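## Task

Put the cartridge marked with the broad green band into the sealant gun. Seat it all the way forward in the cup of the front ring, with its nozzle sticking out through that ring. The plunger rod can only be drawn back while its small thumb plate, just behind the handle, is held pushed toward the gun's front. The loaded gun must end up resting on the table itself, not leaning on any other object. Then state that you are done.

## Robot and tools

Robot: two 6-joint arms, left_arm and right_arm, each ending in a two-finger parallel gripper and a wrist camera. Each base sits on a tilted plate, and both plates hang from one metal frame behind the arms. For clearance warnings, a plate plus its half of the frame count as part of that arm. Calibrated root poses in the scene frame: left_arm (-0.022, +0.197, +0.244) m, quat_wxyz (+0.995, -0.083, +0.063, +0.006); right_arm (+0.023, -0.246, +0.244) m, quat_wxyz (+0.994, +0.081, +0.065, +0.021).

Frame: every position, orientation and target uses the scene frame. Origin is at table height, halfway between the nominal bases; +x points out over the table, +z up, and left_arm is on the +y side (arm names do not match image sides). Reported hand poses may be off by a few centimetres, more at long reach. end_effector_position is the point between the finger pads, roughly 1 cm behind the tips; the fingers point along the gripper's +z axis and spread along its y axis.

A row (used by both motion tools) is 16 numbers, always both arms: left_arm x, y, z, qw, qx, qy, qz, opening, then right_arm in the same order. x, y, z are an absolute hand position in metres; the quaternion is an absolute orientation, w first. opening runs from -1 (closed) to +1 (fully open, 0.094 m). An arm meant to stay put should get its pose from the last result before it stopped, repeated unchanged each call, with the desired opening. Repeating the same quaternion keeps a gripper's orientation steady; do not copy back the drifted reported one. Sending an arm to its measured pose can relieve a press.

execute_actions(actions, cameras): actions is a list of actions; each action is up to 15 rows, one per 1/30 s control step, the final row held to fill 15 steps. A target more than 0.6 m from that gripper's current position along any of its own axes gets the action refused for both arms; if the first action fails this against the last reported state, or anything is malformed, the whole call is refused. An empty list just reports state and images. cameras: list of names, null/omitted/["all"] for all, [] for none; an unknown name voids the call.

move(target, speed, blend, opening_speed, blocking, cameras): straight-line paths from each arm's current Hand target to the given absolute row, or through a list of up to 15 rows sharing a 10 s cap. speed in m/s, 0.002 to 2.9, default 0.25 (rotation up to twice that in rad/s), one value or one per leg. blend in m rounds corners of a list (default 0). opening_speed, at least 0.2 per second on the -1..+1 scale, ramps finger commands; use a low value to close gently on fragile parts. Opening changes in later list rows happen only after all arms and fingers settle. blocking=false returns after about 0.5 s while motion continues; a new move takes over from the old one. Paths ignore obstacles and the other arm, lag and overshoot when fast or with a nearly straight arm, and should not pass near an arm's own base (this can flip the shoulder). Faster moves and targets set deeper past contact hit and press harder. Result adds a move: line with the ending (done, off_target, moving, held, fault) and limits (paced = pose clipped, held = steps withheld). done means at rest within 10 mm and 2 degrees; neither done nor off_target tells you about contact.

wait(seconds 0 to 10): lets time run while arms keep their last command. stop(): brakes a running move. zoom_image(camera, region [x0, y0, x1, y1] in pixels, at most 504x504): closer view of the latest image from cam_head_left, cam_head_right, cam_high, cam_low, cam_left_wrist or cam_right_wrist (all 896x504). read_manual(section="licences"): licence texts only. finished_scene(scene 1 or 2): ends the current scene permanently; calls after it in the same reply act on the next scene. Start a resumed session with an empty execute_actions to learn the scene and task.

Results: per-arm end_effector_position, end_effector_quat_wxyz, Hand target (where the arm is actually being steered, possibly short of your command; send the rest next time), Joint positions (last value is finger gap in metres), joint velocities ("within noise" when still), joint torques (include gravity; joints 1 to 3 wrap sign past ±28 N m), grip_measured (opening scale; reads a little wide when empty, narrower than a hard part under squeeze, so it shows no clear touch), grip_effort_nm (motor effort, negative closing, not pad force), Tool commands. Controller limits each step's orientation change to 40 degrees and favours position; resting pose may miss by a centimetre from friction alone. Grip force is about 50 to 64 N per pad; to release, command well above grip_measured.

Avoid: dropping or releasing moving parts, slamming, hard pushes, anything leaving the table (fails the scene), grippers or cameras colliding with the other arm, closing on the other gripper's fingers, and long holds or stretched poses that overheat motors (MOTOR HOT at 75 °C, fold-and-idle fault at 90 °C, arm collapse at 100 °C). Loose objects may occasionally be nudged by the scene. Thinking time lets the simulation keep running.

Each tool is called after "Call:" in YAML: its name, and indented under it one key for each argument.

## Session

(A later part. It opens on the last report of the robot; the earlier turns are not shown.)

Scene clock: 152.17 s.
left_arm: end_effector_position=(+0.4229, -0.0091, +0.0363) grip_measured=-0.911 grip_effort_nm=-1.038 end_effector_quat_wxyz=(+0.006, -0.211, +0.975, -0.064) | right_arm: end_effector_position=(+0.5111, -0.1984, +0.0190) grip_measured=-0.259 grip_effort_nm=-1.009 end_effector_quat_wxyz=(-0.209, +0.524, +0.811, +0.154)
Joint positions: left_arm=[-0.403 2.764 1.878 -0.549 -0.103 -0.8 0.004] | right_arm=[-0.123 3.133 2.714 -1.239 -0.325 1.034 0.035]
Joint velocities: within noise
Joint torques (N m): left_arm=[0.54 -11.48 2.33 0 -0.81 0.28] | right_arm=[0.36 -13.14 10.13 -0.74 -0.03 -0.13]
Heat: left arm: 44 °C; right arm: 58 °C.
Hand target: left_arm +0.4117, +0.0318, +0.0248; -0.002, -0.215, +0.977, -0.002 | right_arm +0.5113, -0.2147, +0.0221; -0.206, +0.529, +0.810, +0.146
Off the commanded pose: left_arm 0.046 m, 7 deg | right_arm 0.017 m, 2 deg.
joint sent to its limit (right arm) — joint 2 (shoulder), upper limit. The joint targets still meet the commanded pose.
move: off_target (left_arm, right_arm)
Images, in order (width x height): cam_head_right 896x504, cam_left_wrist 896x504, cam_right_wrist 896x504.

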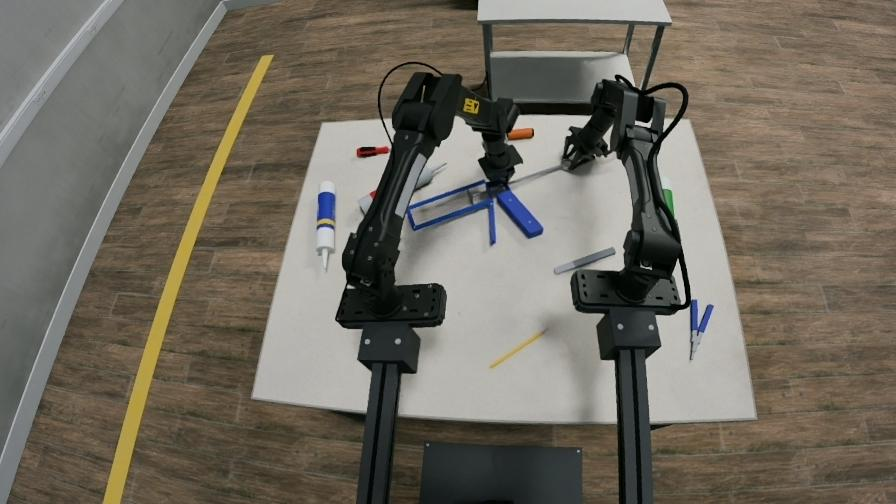

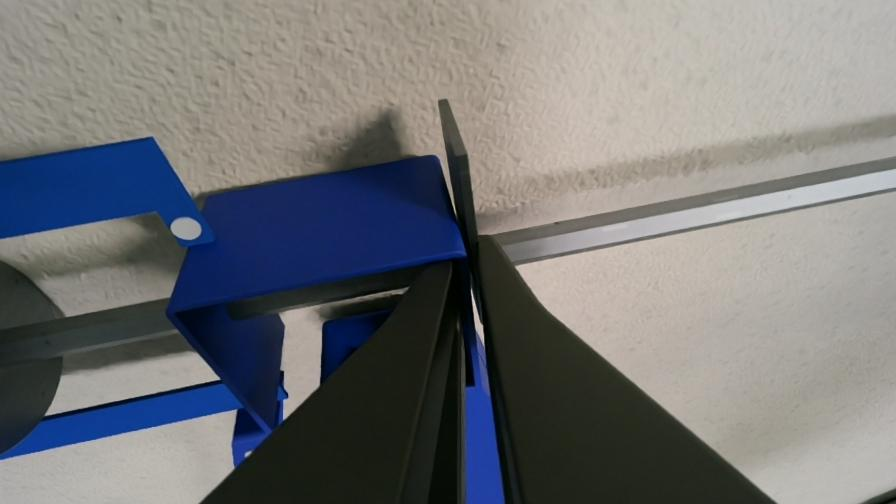

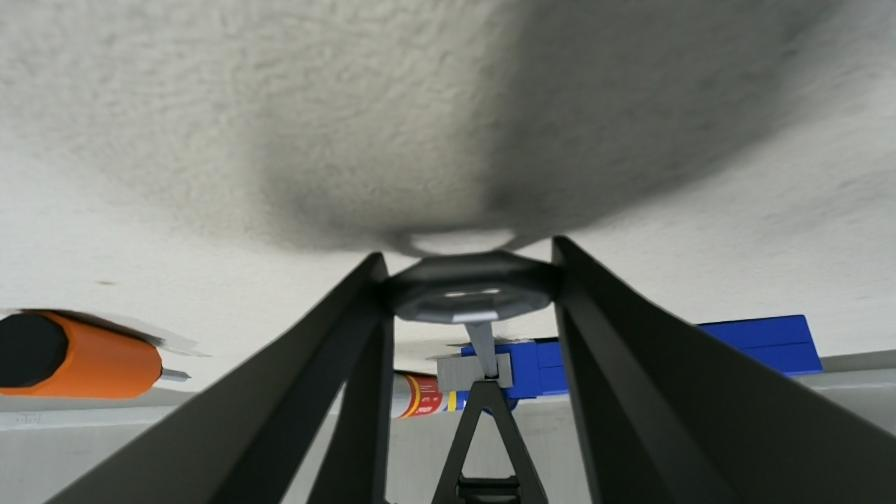

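Call:
move:
  target: [0.410,0.036,0.024,0,-0.2164,0.9763,0,-1.0,0.522,-0.243,0.022,-0.2171,0.526,0.8101,0.1409,-0.45]
  speed: 0.05
  cameras: ["cam_left_wrist","cam_right_wrist","cam_head_right"]

Scene clock: 156.30 s.
left_arm: end_effector_position=(+0.4190, -0.0086, +0.0363) grip_measured=-0.911 grip_effort_nm=-1.033 end_effector_quat_wxyz=(+0.002, -0.208, +0.976, -0.064) | right_arm: end_effector_position=(+0.5151, -0.2243, +0.0198) grip_measured=-0.259 grip_effort_nm=-1.004 end_effector_quat_wxyz=(-0.198, +0.530, +0.810, +0.156)
Joint positions: left_arm=[-0.403 2.757 1.861 -0.546 -0.097 -0.796 0.004] | right_arm=[-0.168 3.133 2.74 -1.253 -0.315 1.002 0.035]
Joint velocities: within noise
Joint torques (N m): left_arm=[0.66 -11.45 2.11 0.07 -0.84 0.28] | right_arm=[-0.13 -13.2 10.52 -0.47 -0.04 -0.13]
Heat: left arm: 44 °C; right arm: 58 °C.
Hand target: left_arm +0.4094, +0.0338, +0.0249; -0.002, -0.215, +0.977, -0.001 | right_arm +0.5209, -0.2429, +0.0224; -0.183, +0.536, +0.810, +0.154
Off the commanded pose: left_arm 0.047 m, 7 deg | right_arm 0.020 m, 3 deg.
joint sent to its limit (right arm) — joint 2 (shoulder), upper limit. The joint targets are off in orientation, not in position.
move: off_target (left_arm, right_arm)
Images, in order (width x height): cam_head_right 896x504, cam_left_wrist 896x504, cam_right_wrist 896x504.

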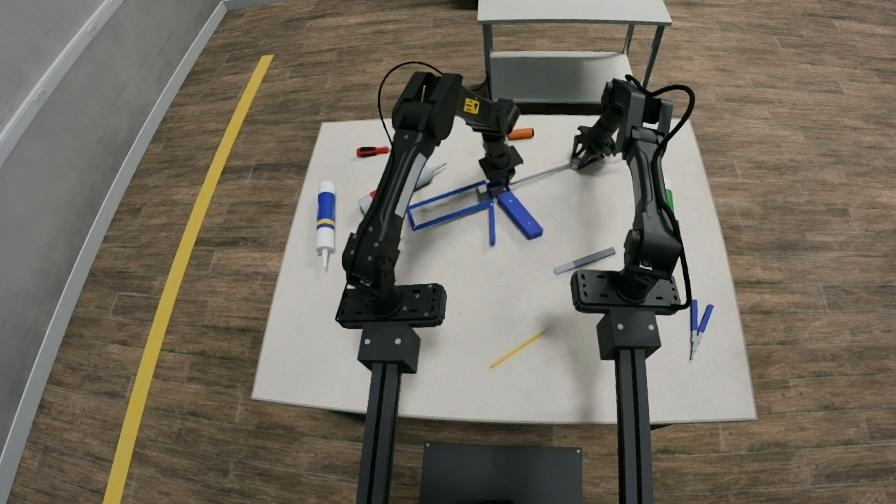

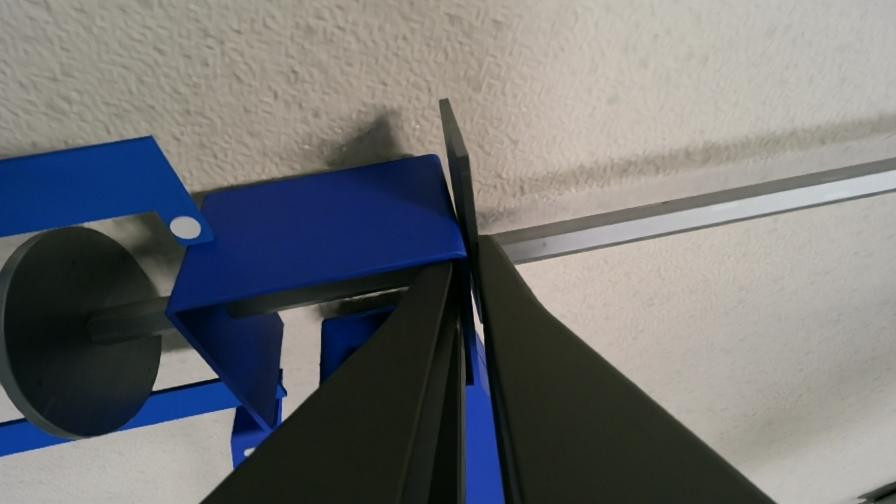

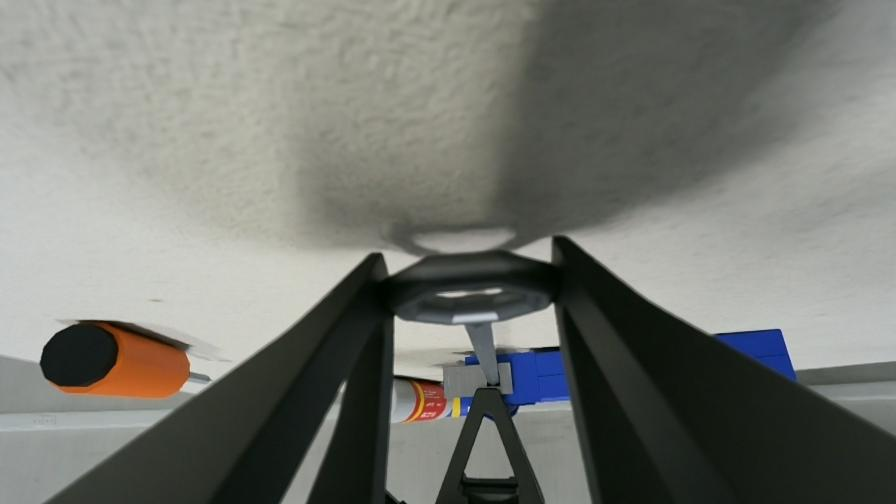

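Call:
move:
  target: [0.405,0.048,0.024,0,-0.2164,0.9763,0,-1.0,0.526,-0.262,0.022,-0.2006,0.5328,0.8057,0.1632,-0.45]
  speed: 0.05
  cameras: ["cam_left_wrist","cam_right_wrist","cam_high"]

Scene clock: 161.00 s.
left_arm: end_effector_position=(+0.4148, -0.0076, +0.0369) grip_measured=-0.912 grip_effort_nm=-1.028 end_effector_quat_wxyz=(+0.007, -0.199, +0.977, -0.074) | right_arm: end_effector_position=(+0.5145, -0.2448, +0.0204) grip_measured=-0.259 grip_effort_nm=-1.004 end_effector_quat_wxyz=(-0.197, +0.537, +0.804, +0.162)
Joint positions: left_arm=[-0.401 2.727 1.794 -0.489 -0.085 -0.773 0.004] | right_arm=[-0.21 3.133 2.752 -1.269 -0.324 0.975 0.035]
Joint velocities: within noise
Joint torques (N m): left_arm=[2.26 -11.55 1.85 -0.05 -0.9 0.21] | right_arm=[-0.23 -13.24 10.21 -0.27 -0.18 -0.2]
Heat: left arm: 45 °C; right arm: 58 °C.
Hand target: left_arm +0.4039, +0.0445, +0.0249; -0.002, -0.214, +0.977, -0.002 | right_arm +0.5247, -0.2620, +0.0227; -0.175, +0.540, +0.805, +0.172
Off the commanded pose: left_arm 0.058 m, 9 deg | right_arm 0.021 m, 1 deg.
joint sent to its limit (right arm) — joint 2 (shoulder), upper limit. The joint targets are off in orientation, not in position.
move: off_target (left_arm, right_arm)
Images, in order (width x height): cam_high 896x504, cam_left_wrist 896x504, cam_right_wrist 896x504.

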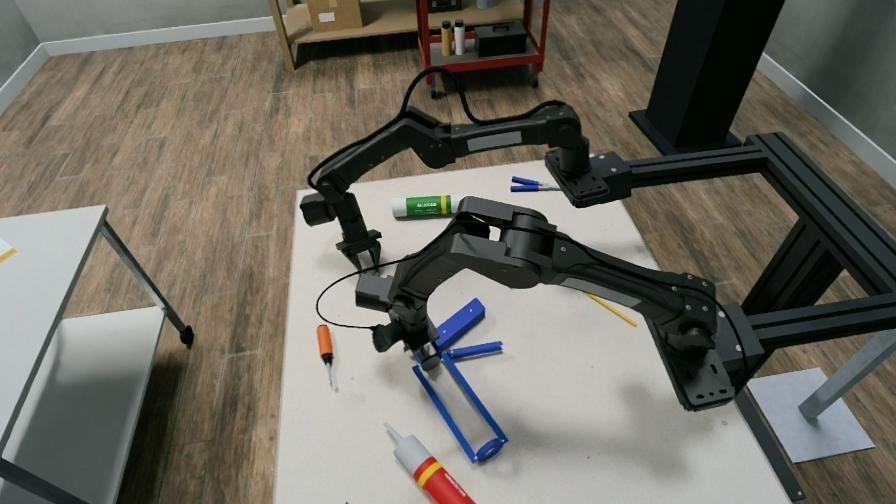

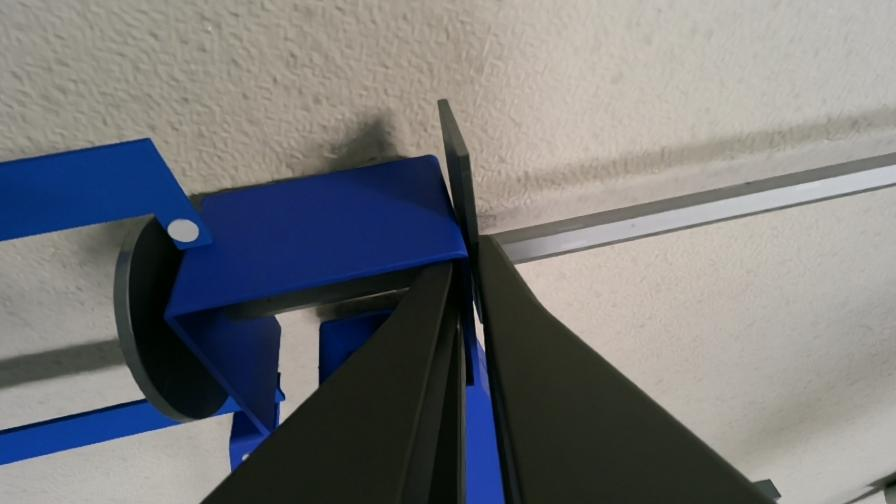

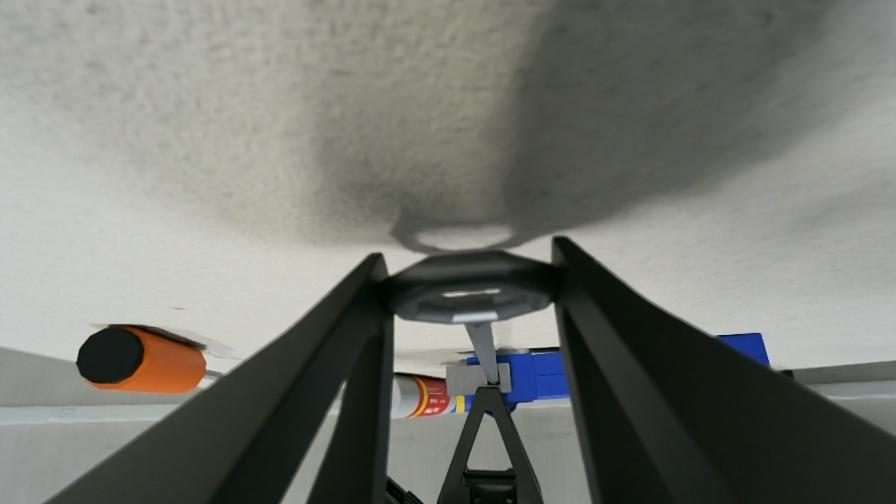

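Very nearly there. One more ~1 cm.

Call:
move:
  target: [0.405,0.048,0.024,0,-0.2164,0.9763,0,-1.0,0.530,-0.277,0.022,-0.195,0.537,0.802,0.174,-0.45]
  speed: 0.05
  cameras: ["cam_left_wrist","cam_head_left"]

Scene clock: 165.60 s.
left_arm: end_effector_position=(+0.4150, -0.0082, +0.0375) grip_measured=-0.912 grip_effort_nm=-1.023 end_effector_quat_wxyz=(+0.007, -0.197, +0.978, -0.076) | right_arm: end_effector_position=(+0.5159, -0.2560, +0.0206) grip_measured=-0.259 grip_effort_nm=-1.009 end_effector_quat_wxyz=(-0.193, +0.540, +0.802, +0.168)
Joint positions: left_arm=[-0.401 2.726 1.794 -0.489 -0.082 -0.768 0.004] | right_arm=[-0.233 3.133 2.759 -1.27 -0.332 0.96 0.035]
Joint velocities: within noise
Joint torques (N m): left_arm=[2.11 -11.52 1.78 -0.06 -0.96 0.15] | right_arm=[-0.88 -13.18 10.54 -0.18 -0.27 -0.25]
Heat: left arm: 46 °C; right arm: 58 °C.
Hand target: left_arm +0.4040, +0.0445, +0.0250; -0.002, -0.214, +0.977, -0.002 | right_arm +0.5283, -0.2771, +0.0230; -0.166, +0.545, +0.801, +0.183
Off the commanded pose: left_arm 0.059 m, 9 deg | right_arm 0.025 m, 1 deg.
joint sent to its limit (right arm) — joint 2 (shoulder), upper limit. The joint targets are off in orientation, not in position.
move: off_target (left_arm, right_arm)
Images, in order (width x height): cam_head_left 896x504, cam_left_wrist 896x504.

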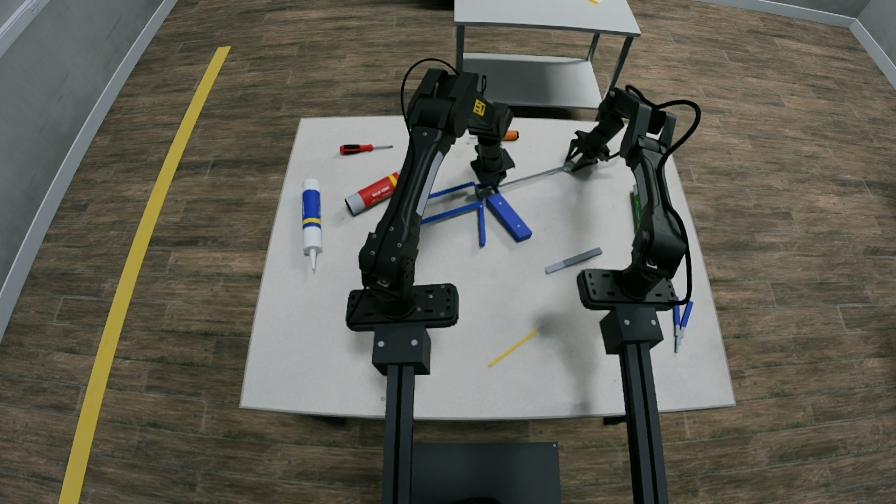

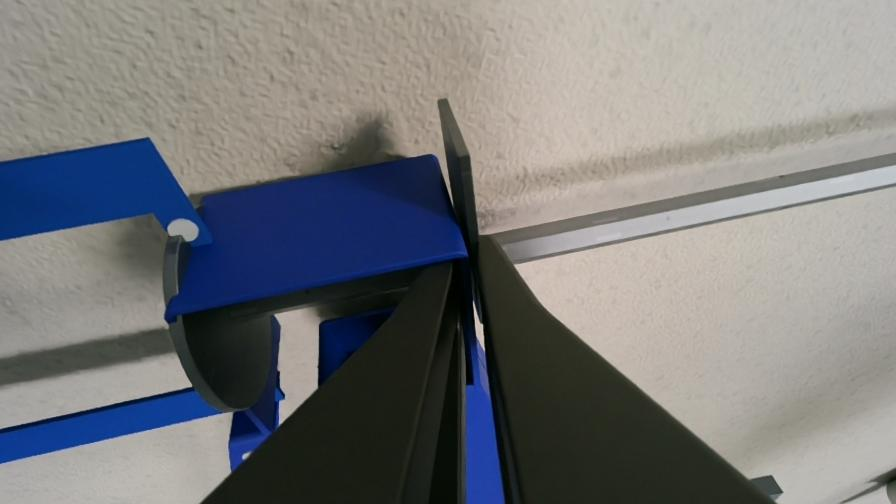

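Call:
move:
  target:
    - [0.413,0.004,0.032,0,-0.205,0.978,-0.03,-1.0,0.519,-0.262,0.022,-0.193,0.54,0.802,0.168,-0.45]
    - [0.413,0.004,0.032,0,-0.205,0.978,-0.03,-0.5,0.519,-0.262,0.022,-0.193,0.54,0.802,0.168,0.1]
  speed: 0.08
  opening_speed: 1
  cameras: ["cam_left_wrist","cam_right_wrist"]

Scene clock: 169.93 s.
left_arm: end_effector_position=(+0.4161, -0.0045, +0.0410) grip_measured=-0.503 grip_effort_nm=0.134 end_effector_quat_wxyz=(+0.008, -0.198, +0.979, -0.051) | right_arm: end_effector_position=(+0.5160, -0.2572, +0.0237) grip_measured=+0.097 grip_effort_nm=0.173 end_effector_quat_wxyz=(-0.195, +0.540, +0.801, +0.171)
Joint positions: left_arm=[-0.41 2.734 1.833 -0.546 -0.126 -0.781 0.023] | right_arm=[-0.237 3.133 2.771 -1.284 -0.338 0.956 0.052]
Joint velocities: within noise
Joint torques (N m): left_arm=[-2.36 -9.29 7.54 0.09 -0.2 -0.12] | right_arm=[1.69 -13.24 7.95 -0.27 -0.1 0]
Heat: left arm: 46 °C; right arm: 58 °C.
Hand target: left_arm +0.4129, +0.0039, +0.0324; +0.001, -0.205, +0.978, -0.031 | right_arm +0.5185, -0.2618, +0.0222; -0.188, +0.541, +0.802, +0.170
Off the commanded pose: left_arm 0.013 m, 3 deg | right_arm 0.006 m, 0 deg.
joint sent to its limit (right arm) — joint 2 (shoulder), upper limit. The joint targets still meet the commanded pose.
move: off_target (left_arm); target 2's new opening was sent with left_arm's hand 0.018 m and 5 deg from that target
Images, in order (width x height): cam_left_wrist 896x504, cam_right_wrist 896x504.

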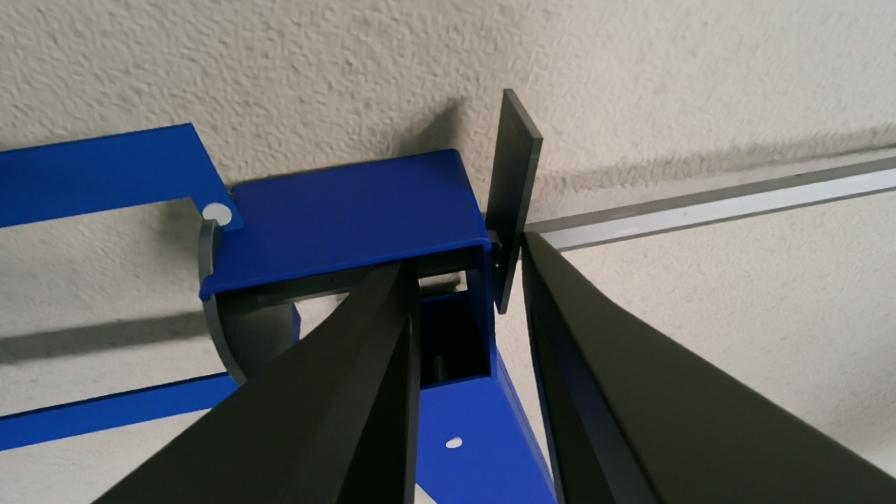

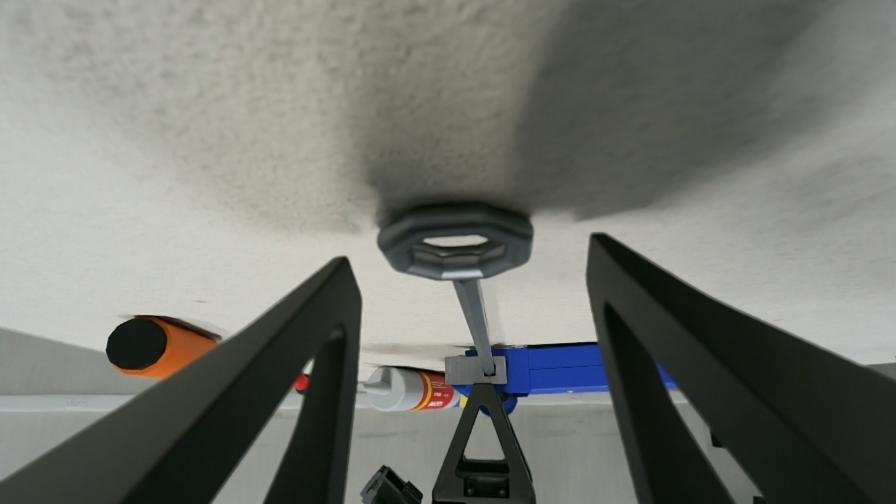

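Call:
move:
  target:
    - [0.416,0.004,0.12,0,-0.205,0.978,-0.03,-0.3,0.519,-0.295,0.05,-0.193,0.54,0.802,0.168,0.4]
    - [0.35,0.10,0.22,0,-0.205,0.978,0,-0.3,0.44,-0.36,0.18,-0.1,0.3,0.93,0.1,0.6]
    - [0.25,0.22,0.26,0,-0.205,0.978,0,0,0.31,-0.455,0.16,0,0.048,0.9988,0,0.6]
  speed: [0.1,0.25,0.25]
  blend: 0.02

Scene clock: 194.97 s.
left_arm: end_effector_position=(+0.2545, +0.2184, +0.2538) grip_measured=-0.003 grip_effort_nm=0.149 end_effector_quat_wxyz=(-0.002, -0.208, +0.978, +0.004) | right_arm: end_effector_position=(+0.3019, -0.4472, +0.1501) grip_measured=+0.597 grip_effort_nm=0.173 end_effector_quat_wxyz=(-0.025, +0.046, +0.999, +0.012)
Joint positions: left_arm=[-0.069 1.529 0.923 -0.855 -0.178 -0.467 0.047] | right_arm=[-0.648 1.927 1.085 -0.583 0.06 -0.517 0.075]
Joint velocities: within noise
Joint torques (N m): left_arm=[-0.61 -7.45 5.08 0.06 0.03 0.15] | right_arm=[-0.01 -12.3 4.15 0.37 -0.06 -0.06]
Heat: left arm: 47 °C; right arm: 59 °C.
Hand target: left_arm +0.2501, +0.2200, +0.2596; +0.000, -0.205, +0.979, +0.000 | right_arm +0.3099, -0.4549, +0.1601; +0.000, +0.048, +0.999, +0.000
Off the commanded pose: left_arm 0.008 m, 1 deg | right_arm 0.015 m, 3 deg.
move: off_target (right_arm); blend cut to 0 m at target 2; target 2's new opening was sent with right_arm's hand 0.018 m and 3 deg from that target

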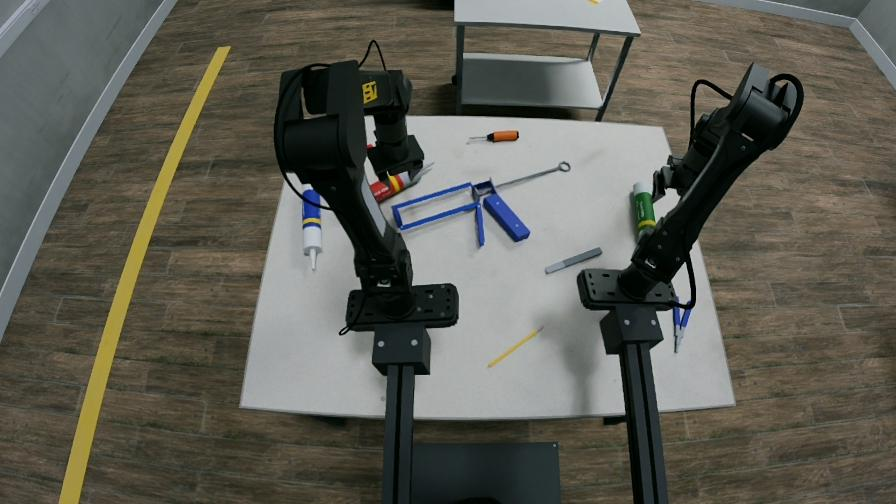

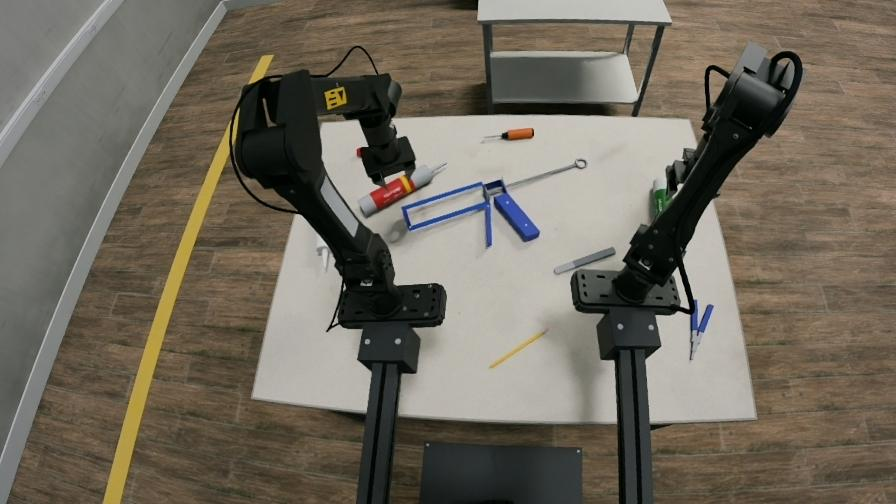

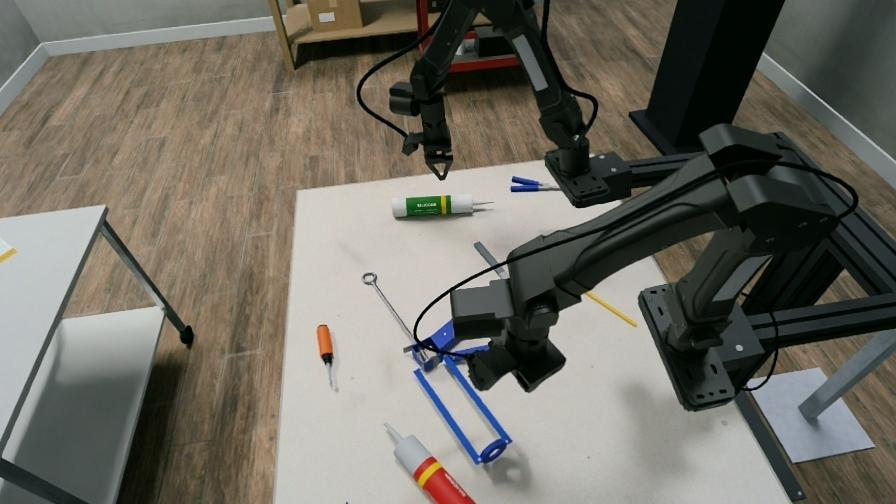

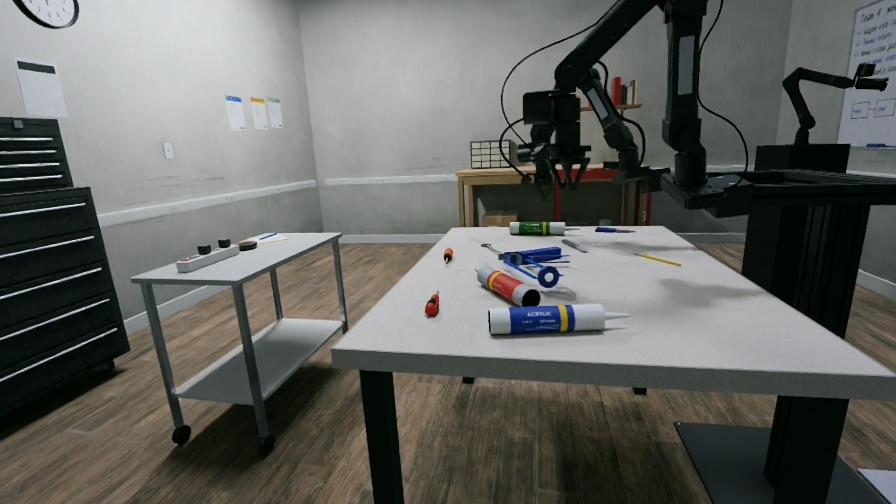

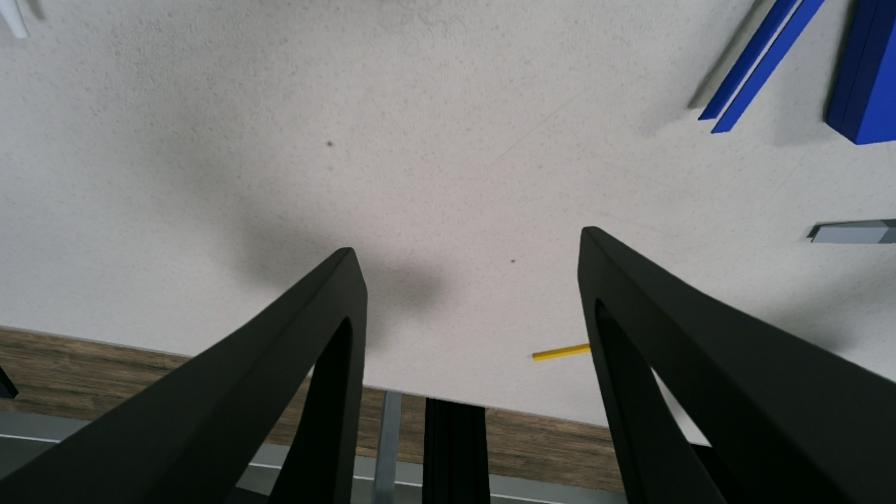

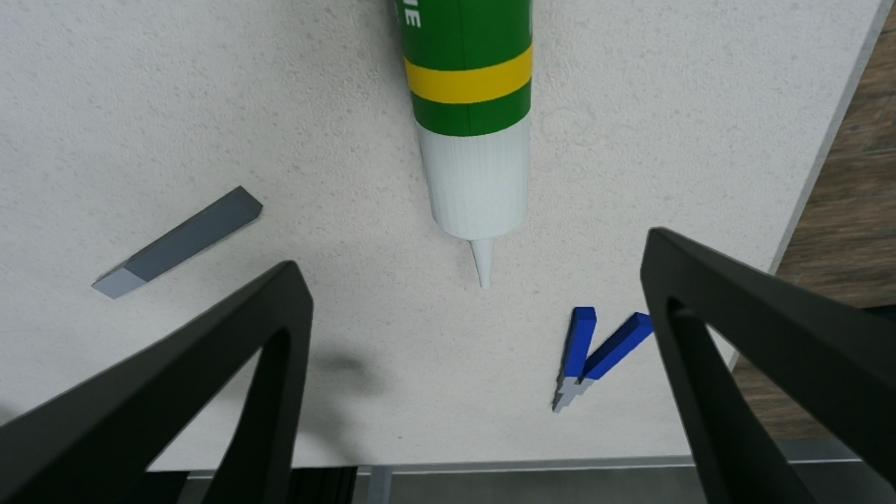

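Call:
move:
  target: [0.25,0.22,0.26,0,-0.205,0.978,0,0,0.286,-0.457,0.085,0,0.061,0.998,0,0.45]
  speed: 0.15
  cameras: ["cam_right_wrist"]

Scene clock: 204.23 s.
left_arm: end_effector_position=(+0.2543, +0.2183, +0.2539) grip_measured=-0.003 grip_effort_nm=0.149 end_effector_quat_wxyz=(-0.003, -0.208, +0.978, +0.003) | right_arm: end_effector_position=(+0.2823, -0.4547, +0.0880) grip_measured=+0.453 grip_effort_nm=-0.125 end_effector_quat_wxyz=(-0.012, +0.060, +0.998, -0.001)
Joint positions: left_arm=[-0.069 1.529 0.923 -0.855 -0.178 -0.467 0.047] | right_arm=[-0.708 2.072 0.974 -0.287 0.058 -0.55 0.068]
Joint velocities: within noise
Joint torques (N m): left_arm=[-0.73 -7.45 5.03 0.09 0.04 0.16] | right_arm=[-0.24 -8.24 3.43 0.46 -0.13 -0.04]
Heat: left arm: 44 °C; right arm: 58 °C.
Hand target: left_arm +0.2501, +0.2200, +0.2596; +0.000, -0.205, +0.979, +0.000 | right_arm +0.2858, -0.4570, +0.0852; +0.000, +0.061, +0.998, +0.000
Off the commanded pose: left_arm 0.008 m, 1 deg | right_arm 0.005 m, 1 deg.
move: done
Images, in order (width x height): cam_right_wrist 896x504.

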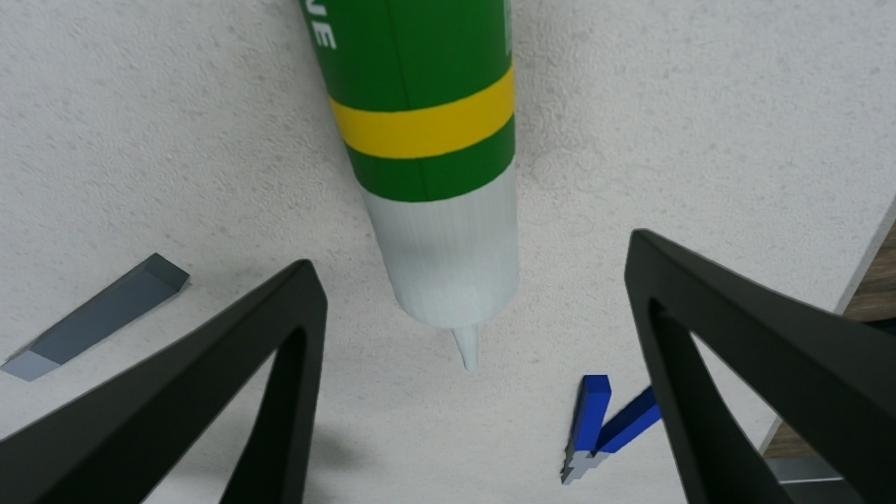

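Call:
move:
  target: [0.25,0.22,0.26,0,-0.205,0.978,0,0,0.282,-0.450,0.030,0,0.061,0.998,0,0.4]
  speed: 0.12
  cameras: ["cam_right_wrist"]

Scene clock: 211.83 s.
left_arm: end_effector_position=(+0.2542, +0.2183, +0.2539) grip_measured=-0.003 grip_effort_nm=0.144 end_effector_quat_wxyz=(-0.003, -0.208, +0.978, +0.003) | right_arm: end_effector_position=(+0.2751, -0.4459, +0.0327) grip_measured=+0.403 grip_effort_nm=-0.125 end_effector_quat_wxyz=(-0.015, +0.059, +0.998, +0.001)
Joint positions: left_arm=[-0.069 1.529 0.923 -0.856 -0.178 -0.467 0.047] | right_arm=[-0.708 2.263 0.974 -0.104 0.057 -0.55 0.066]
Joint velocities: within noise
Joint torques (N m): left_arm=[-0.77 -7.43 5.07 0.12 0.03 0.14] | right_arm=[0.02 -8.42 3.08 0.52 -0.11 -0.03]
Heat: left arm: 42 °C; right arm: 55 °C.
Hand target: left_arm +0.2501, +0.2200, +0.2597; +0.000, -0.205, +0.979, +0.000 | right_arm +0.2818, -0.4500, +0.0303; +0.000, +0.061, +0.998, +0.000
Off the commanded pose: left_arm 0.008 m, 1 deg | right_arm 0.008 m, 2 deg.
move: done
Images, in order (width x height): cam_right_wrist 896x504.

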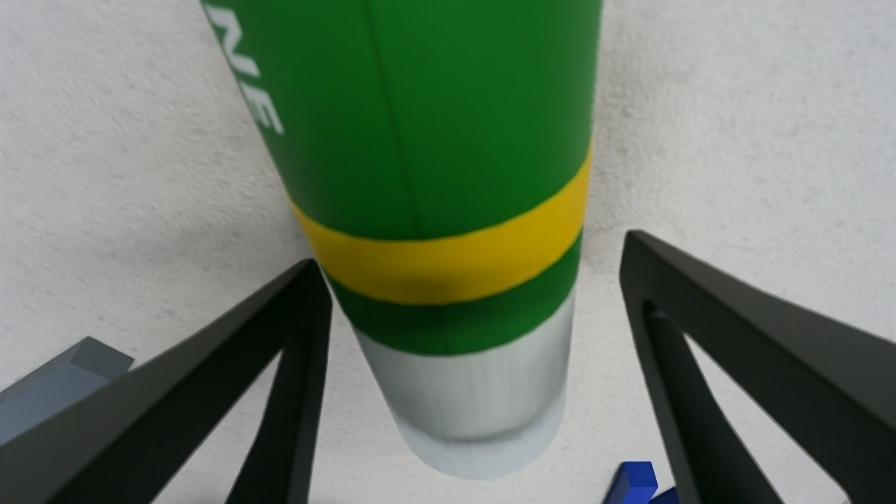

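Call:
move:
  target:
    - [0.25,0.22,0.26,0,-0.205,0.978,0,0,0.280,-0.449,0.032,0,0.061,0.998,0,-0.1]
    - [0.25,0.22,0.26,0,-0.205,0.978,0,0,0.285,-0.449,0.11,0,0.061,0.998,0,-0.1]
    - [0.25,0.22,0.26,0,-0.205,0.978,0,0,0.325,-0.22,0.11,0,0.061,0.998,0,-0.1]
  speed: [0.05,0.12,0.15]
  opening_speed: 0.6

Scene clock: 218.90 s.
left_arm: end_effector_position=(+0.2541, +0.2183, +0.2539) grip_measured=-0.003 grip_effort_nm=0.149 end_effector_quat_wxyz=(-0.003, -0.207, +0.978, +0.003) | right_arm: end_effector_position=(+0.3133, -0.2208, +0.1074) grip_measured=+0.006 grip_effort_nm=-1.009 end_effector_quat_wxyz=(-0.014, +0.059, +0.998, +0.005)
Joint positions: left_arm=[-0.069 1.529 0.923 -0.856 -0.178 -0.467 0.047] | right_arm=[0.067 2.039 0.835 -0.275 0.158 0.221 0.047]
Joint velocities: within noise
Joint torques (N m): left_arm=[-0.66 -7.49 5.04 0.1 0.05 0.15] | right_arm=[2.36 -7.8 5.35 0.19 0.14 0.09]
Heat: left arm: 42 °C; right arm: 53 °C.
Hand target: left_arm +0.2500, +0.2199, +0.2597; +0.000, -0.205, +0.979, +0.000 | right_arm +0.3248, -0.2200, +0.1102; +0.000, +0.061, +0.998, +0.000
Off the commanded pose: left_arm 0.008 m, 1 deg | right_arm 0.012 m, 2 deg.
move: off_target (right_arm)

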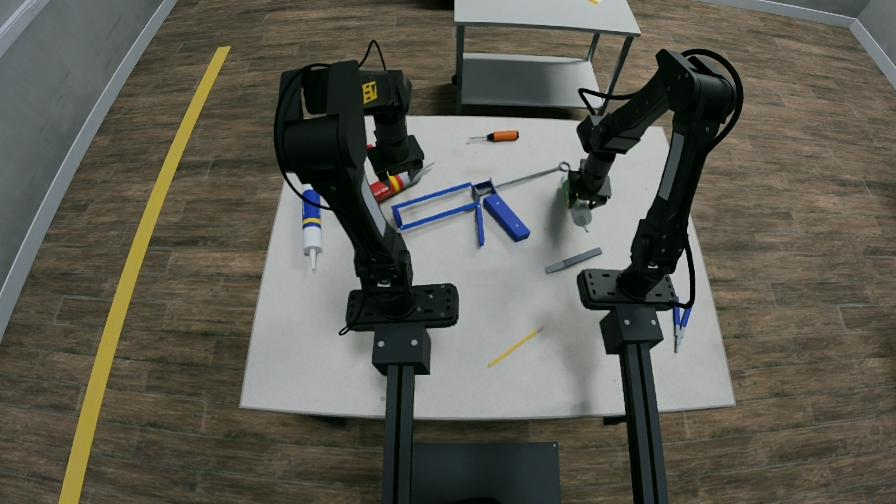

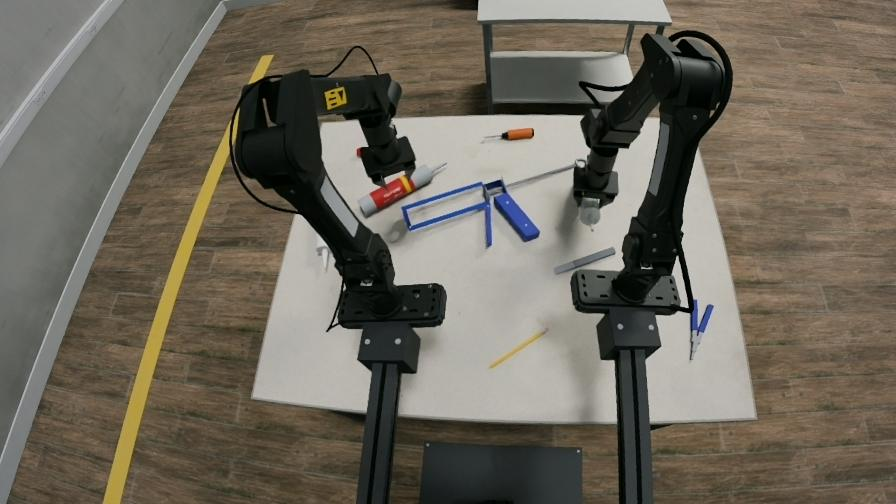

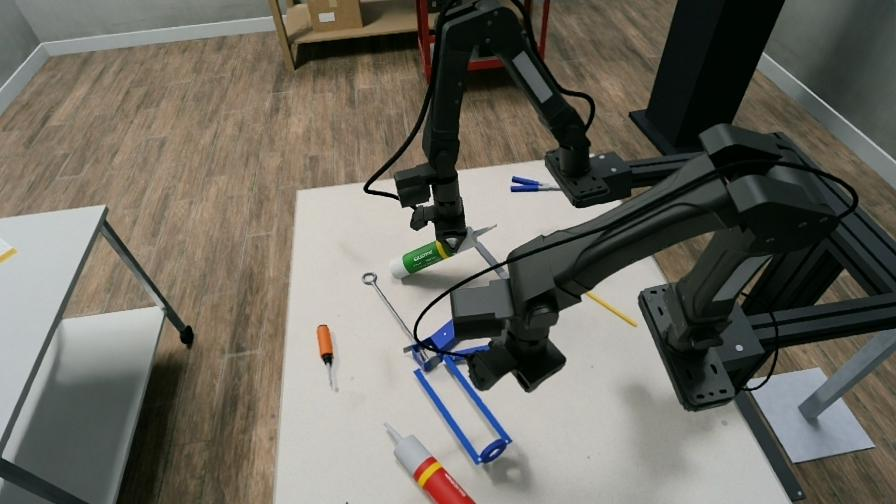

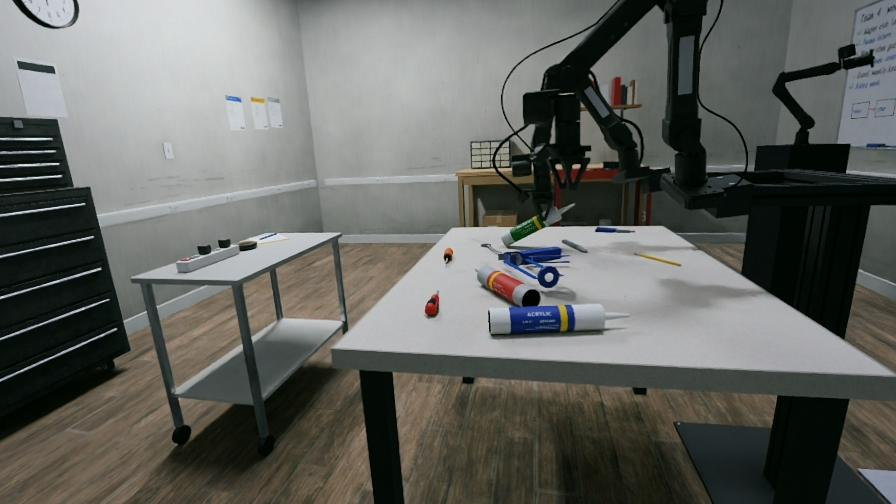

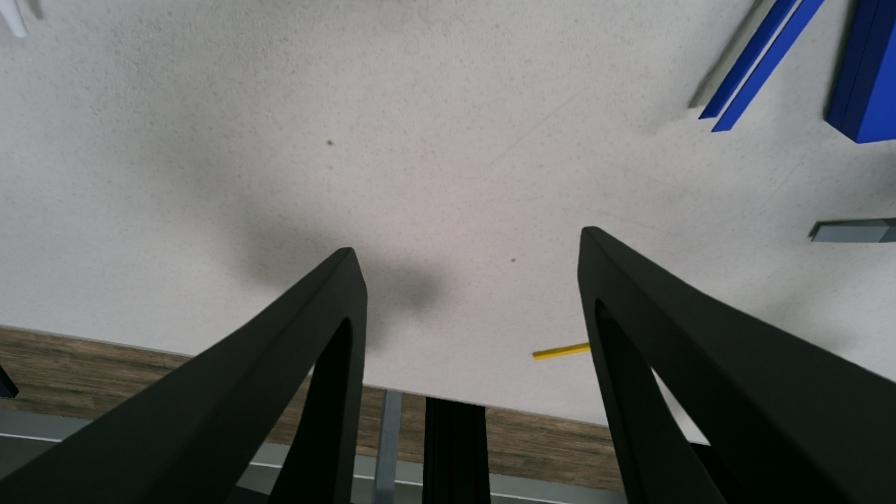

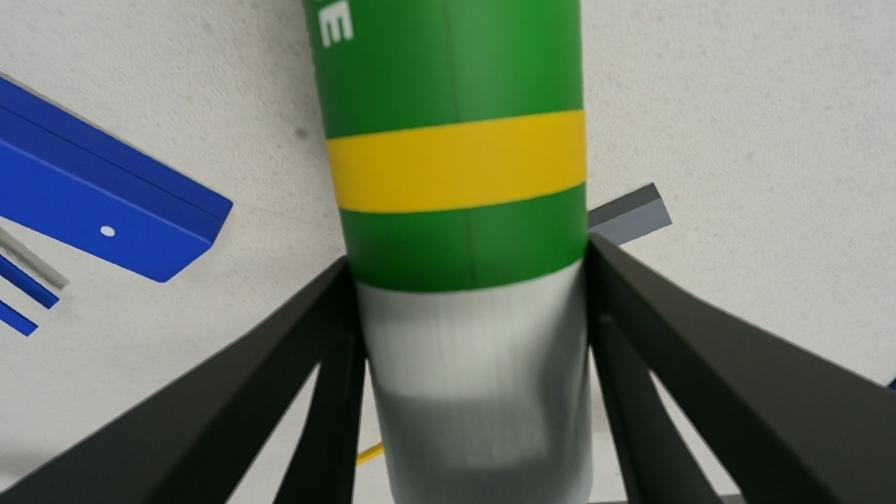

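Call:
move:
  target:
    - [0.25,0.22,0.26,0,-0.205,0.978,0,0,0.336,-0.222,0.06,0,0.061,0.998,0,-0.1]
    - [0.25,0.22,0.26,0,-0.205,0.978,0,0,0.333,-0.222,0.028,0,0.061,0.998,0,-0.1]
  speed: [0.1,0.05]
  cameras: ["cam_right_wrist","cam_low","cam_high"]

Scene clock: 225.53 s.
left_arm: end_effector_position=(+0.2541, +0.2183, +0.2539) grip_measured=-0.003 grip_effort_nm=0.139 end_effector_quat_wxyz=(-0.003, -0.207, +0.978, +0.003) | right_arm: end_effector_position=(+0.3193, -0.2192, +0.0330) grip_measured=+0.003 grip_effort_nm=-1.004 end_effector_quat_wxyz=(-0.022, +0.056, +0.998, +0.002)
Joint positions: left_arm=[-0.069 1.529 0.923 -0.856 -0.178 -0.467 0.047] | right_arm=[0.031 2.344 0.928 -0.075 0.16 0.181 0.047]
Joint velocities: within noise
Joint torques (N m): left_arm=[-0.76 -7.56 4.94 0.09 0.05 0.17] | right_arm=[0.95 -7.5 3.49 0.63 0.09 -0.05]
Heat: left arm: 41 °C; right arm: 52 °C.
Hand target: left_arm +0.2501, +0.2199, +0.2597; +0.000, -0.205, +0.979, +0.000 | right_arm +0.3327, -0.2222, +0.0288; +0.000, +0.061, +0.998, +0.000
Off the commanded pose: left_arm 0.008 m, 1 deg | right_arm 0.015 m, 3 deg.
move: off_target (right_arm)
Images, in order (width x height): cam_high 896x504, cam_low 896x504, cam_right_wrist 896x504.

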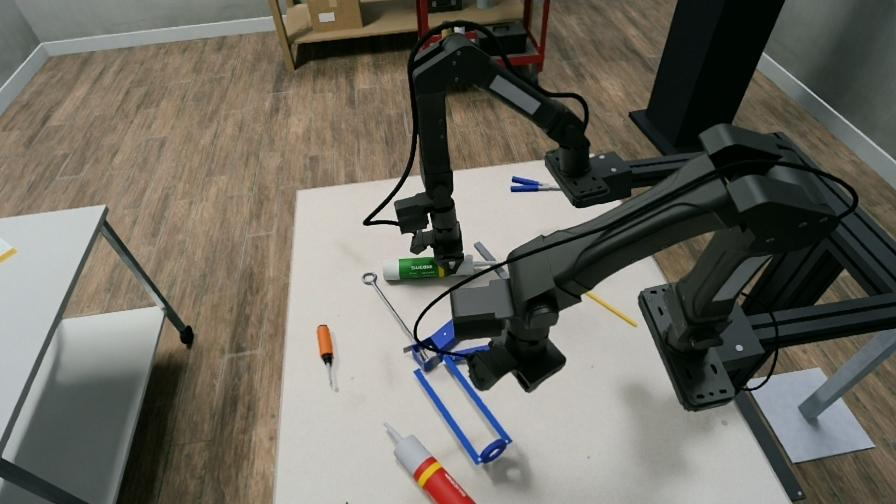

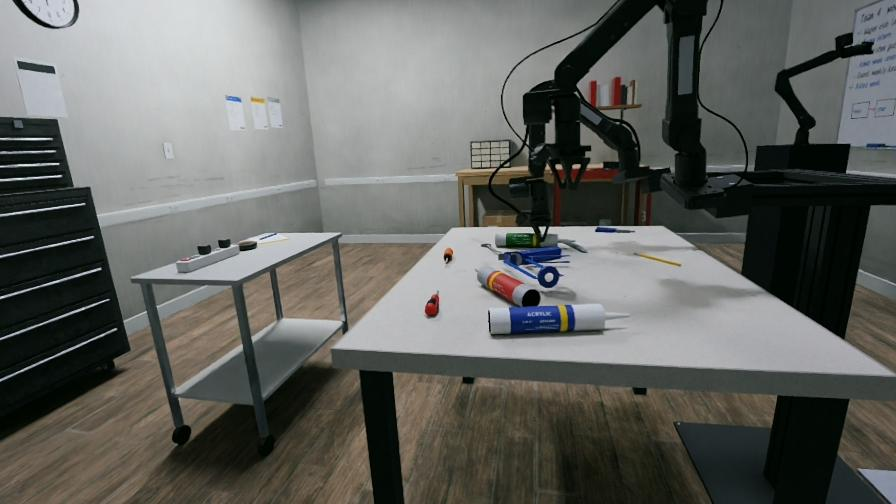

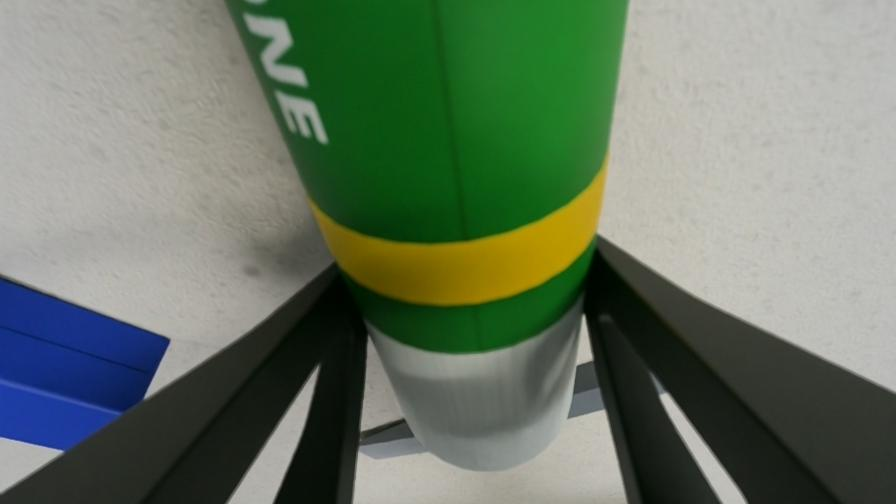

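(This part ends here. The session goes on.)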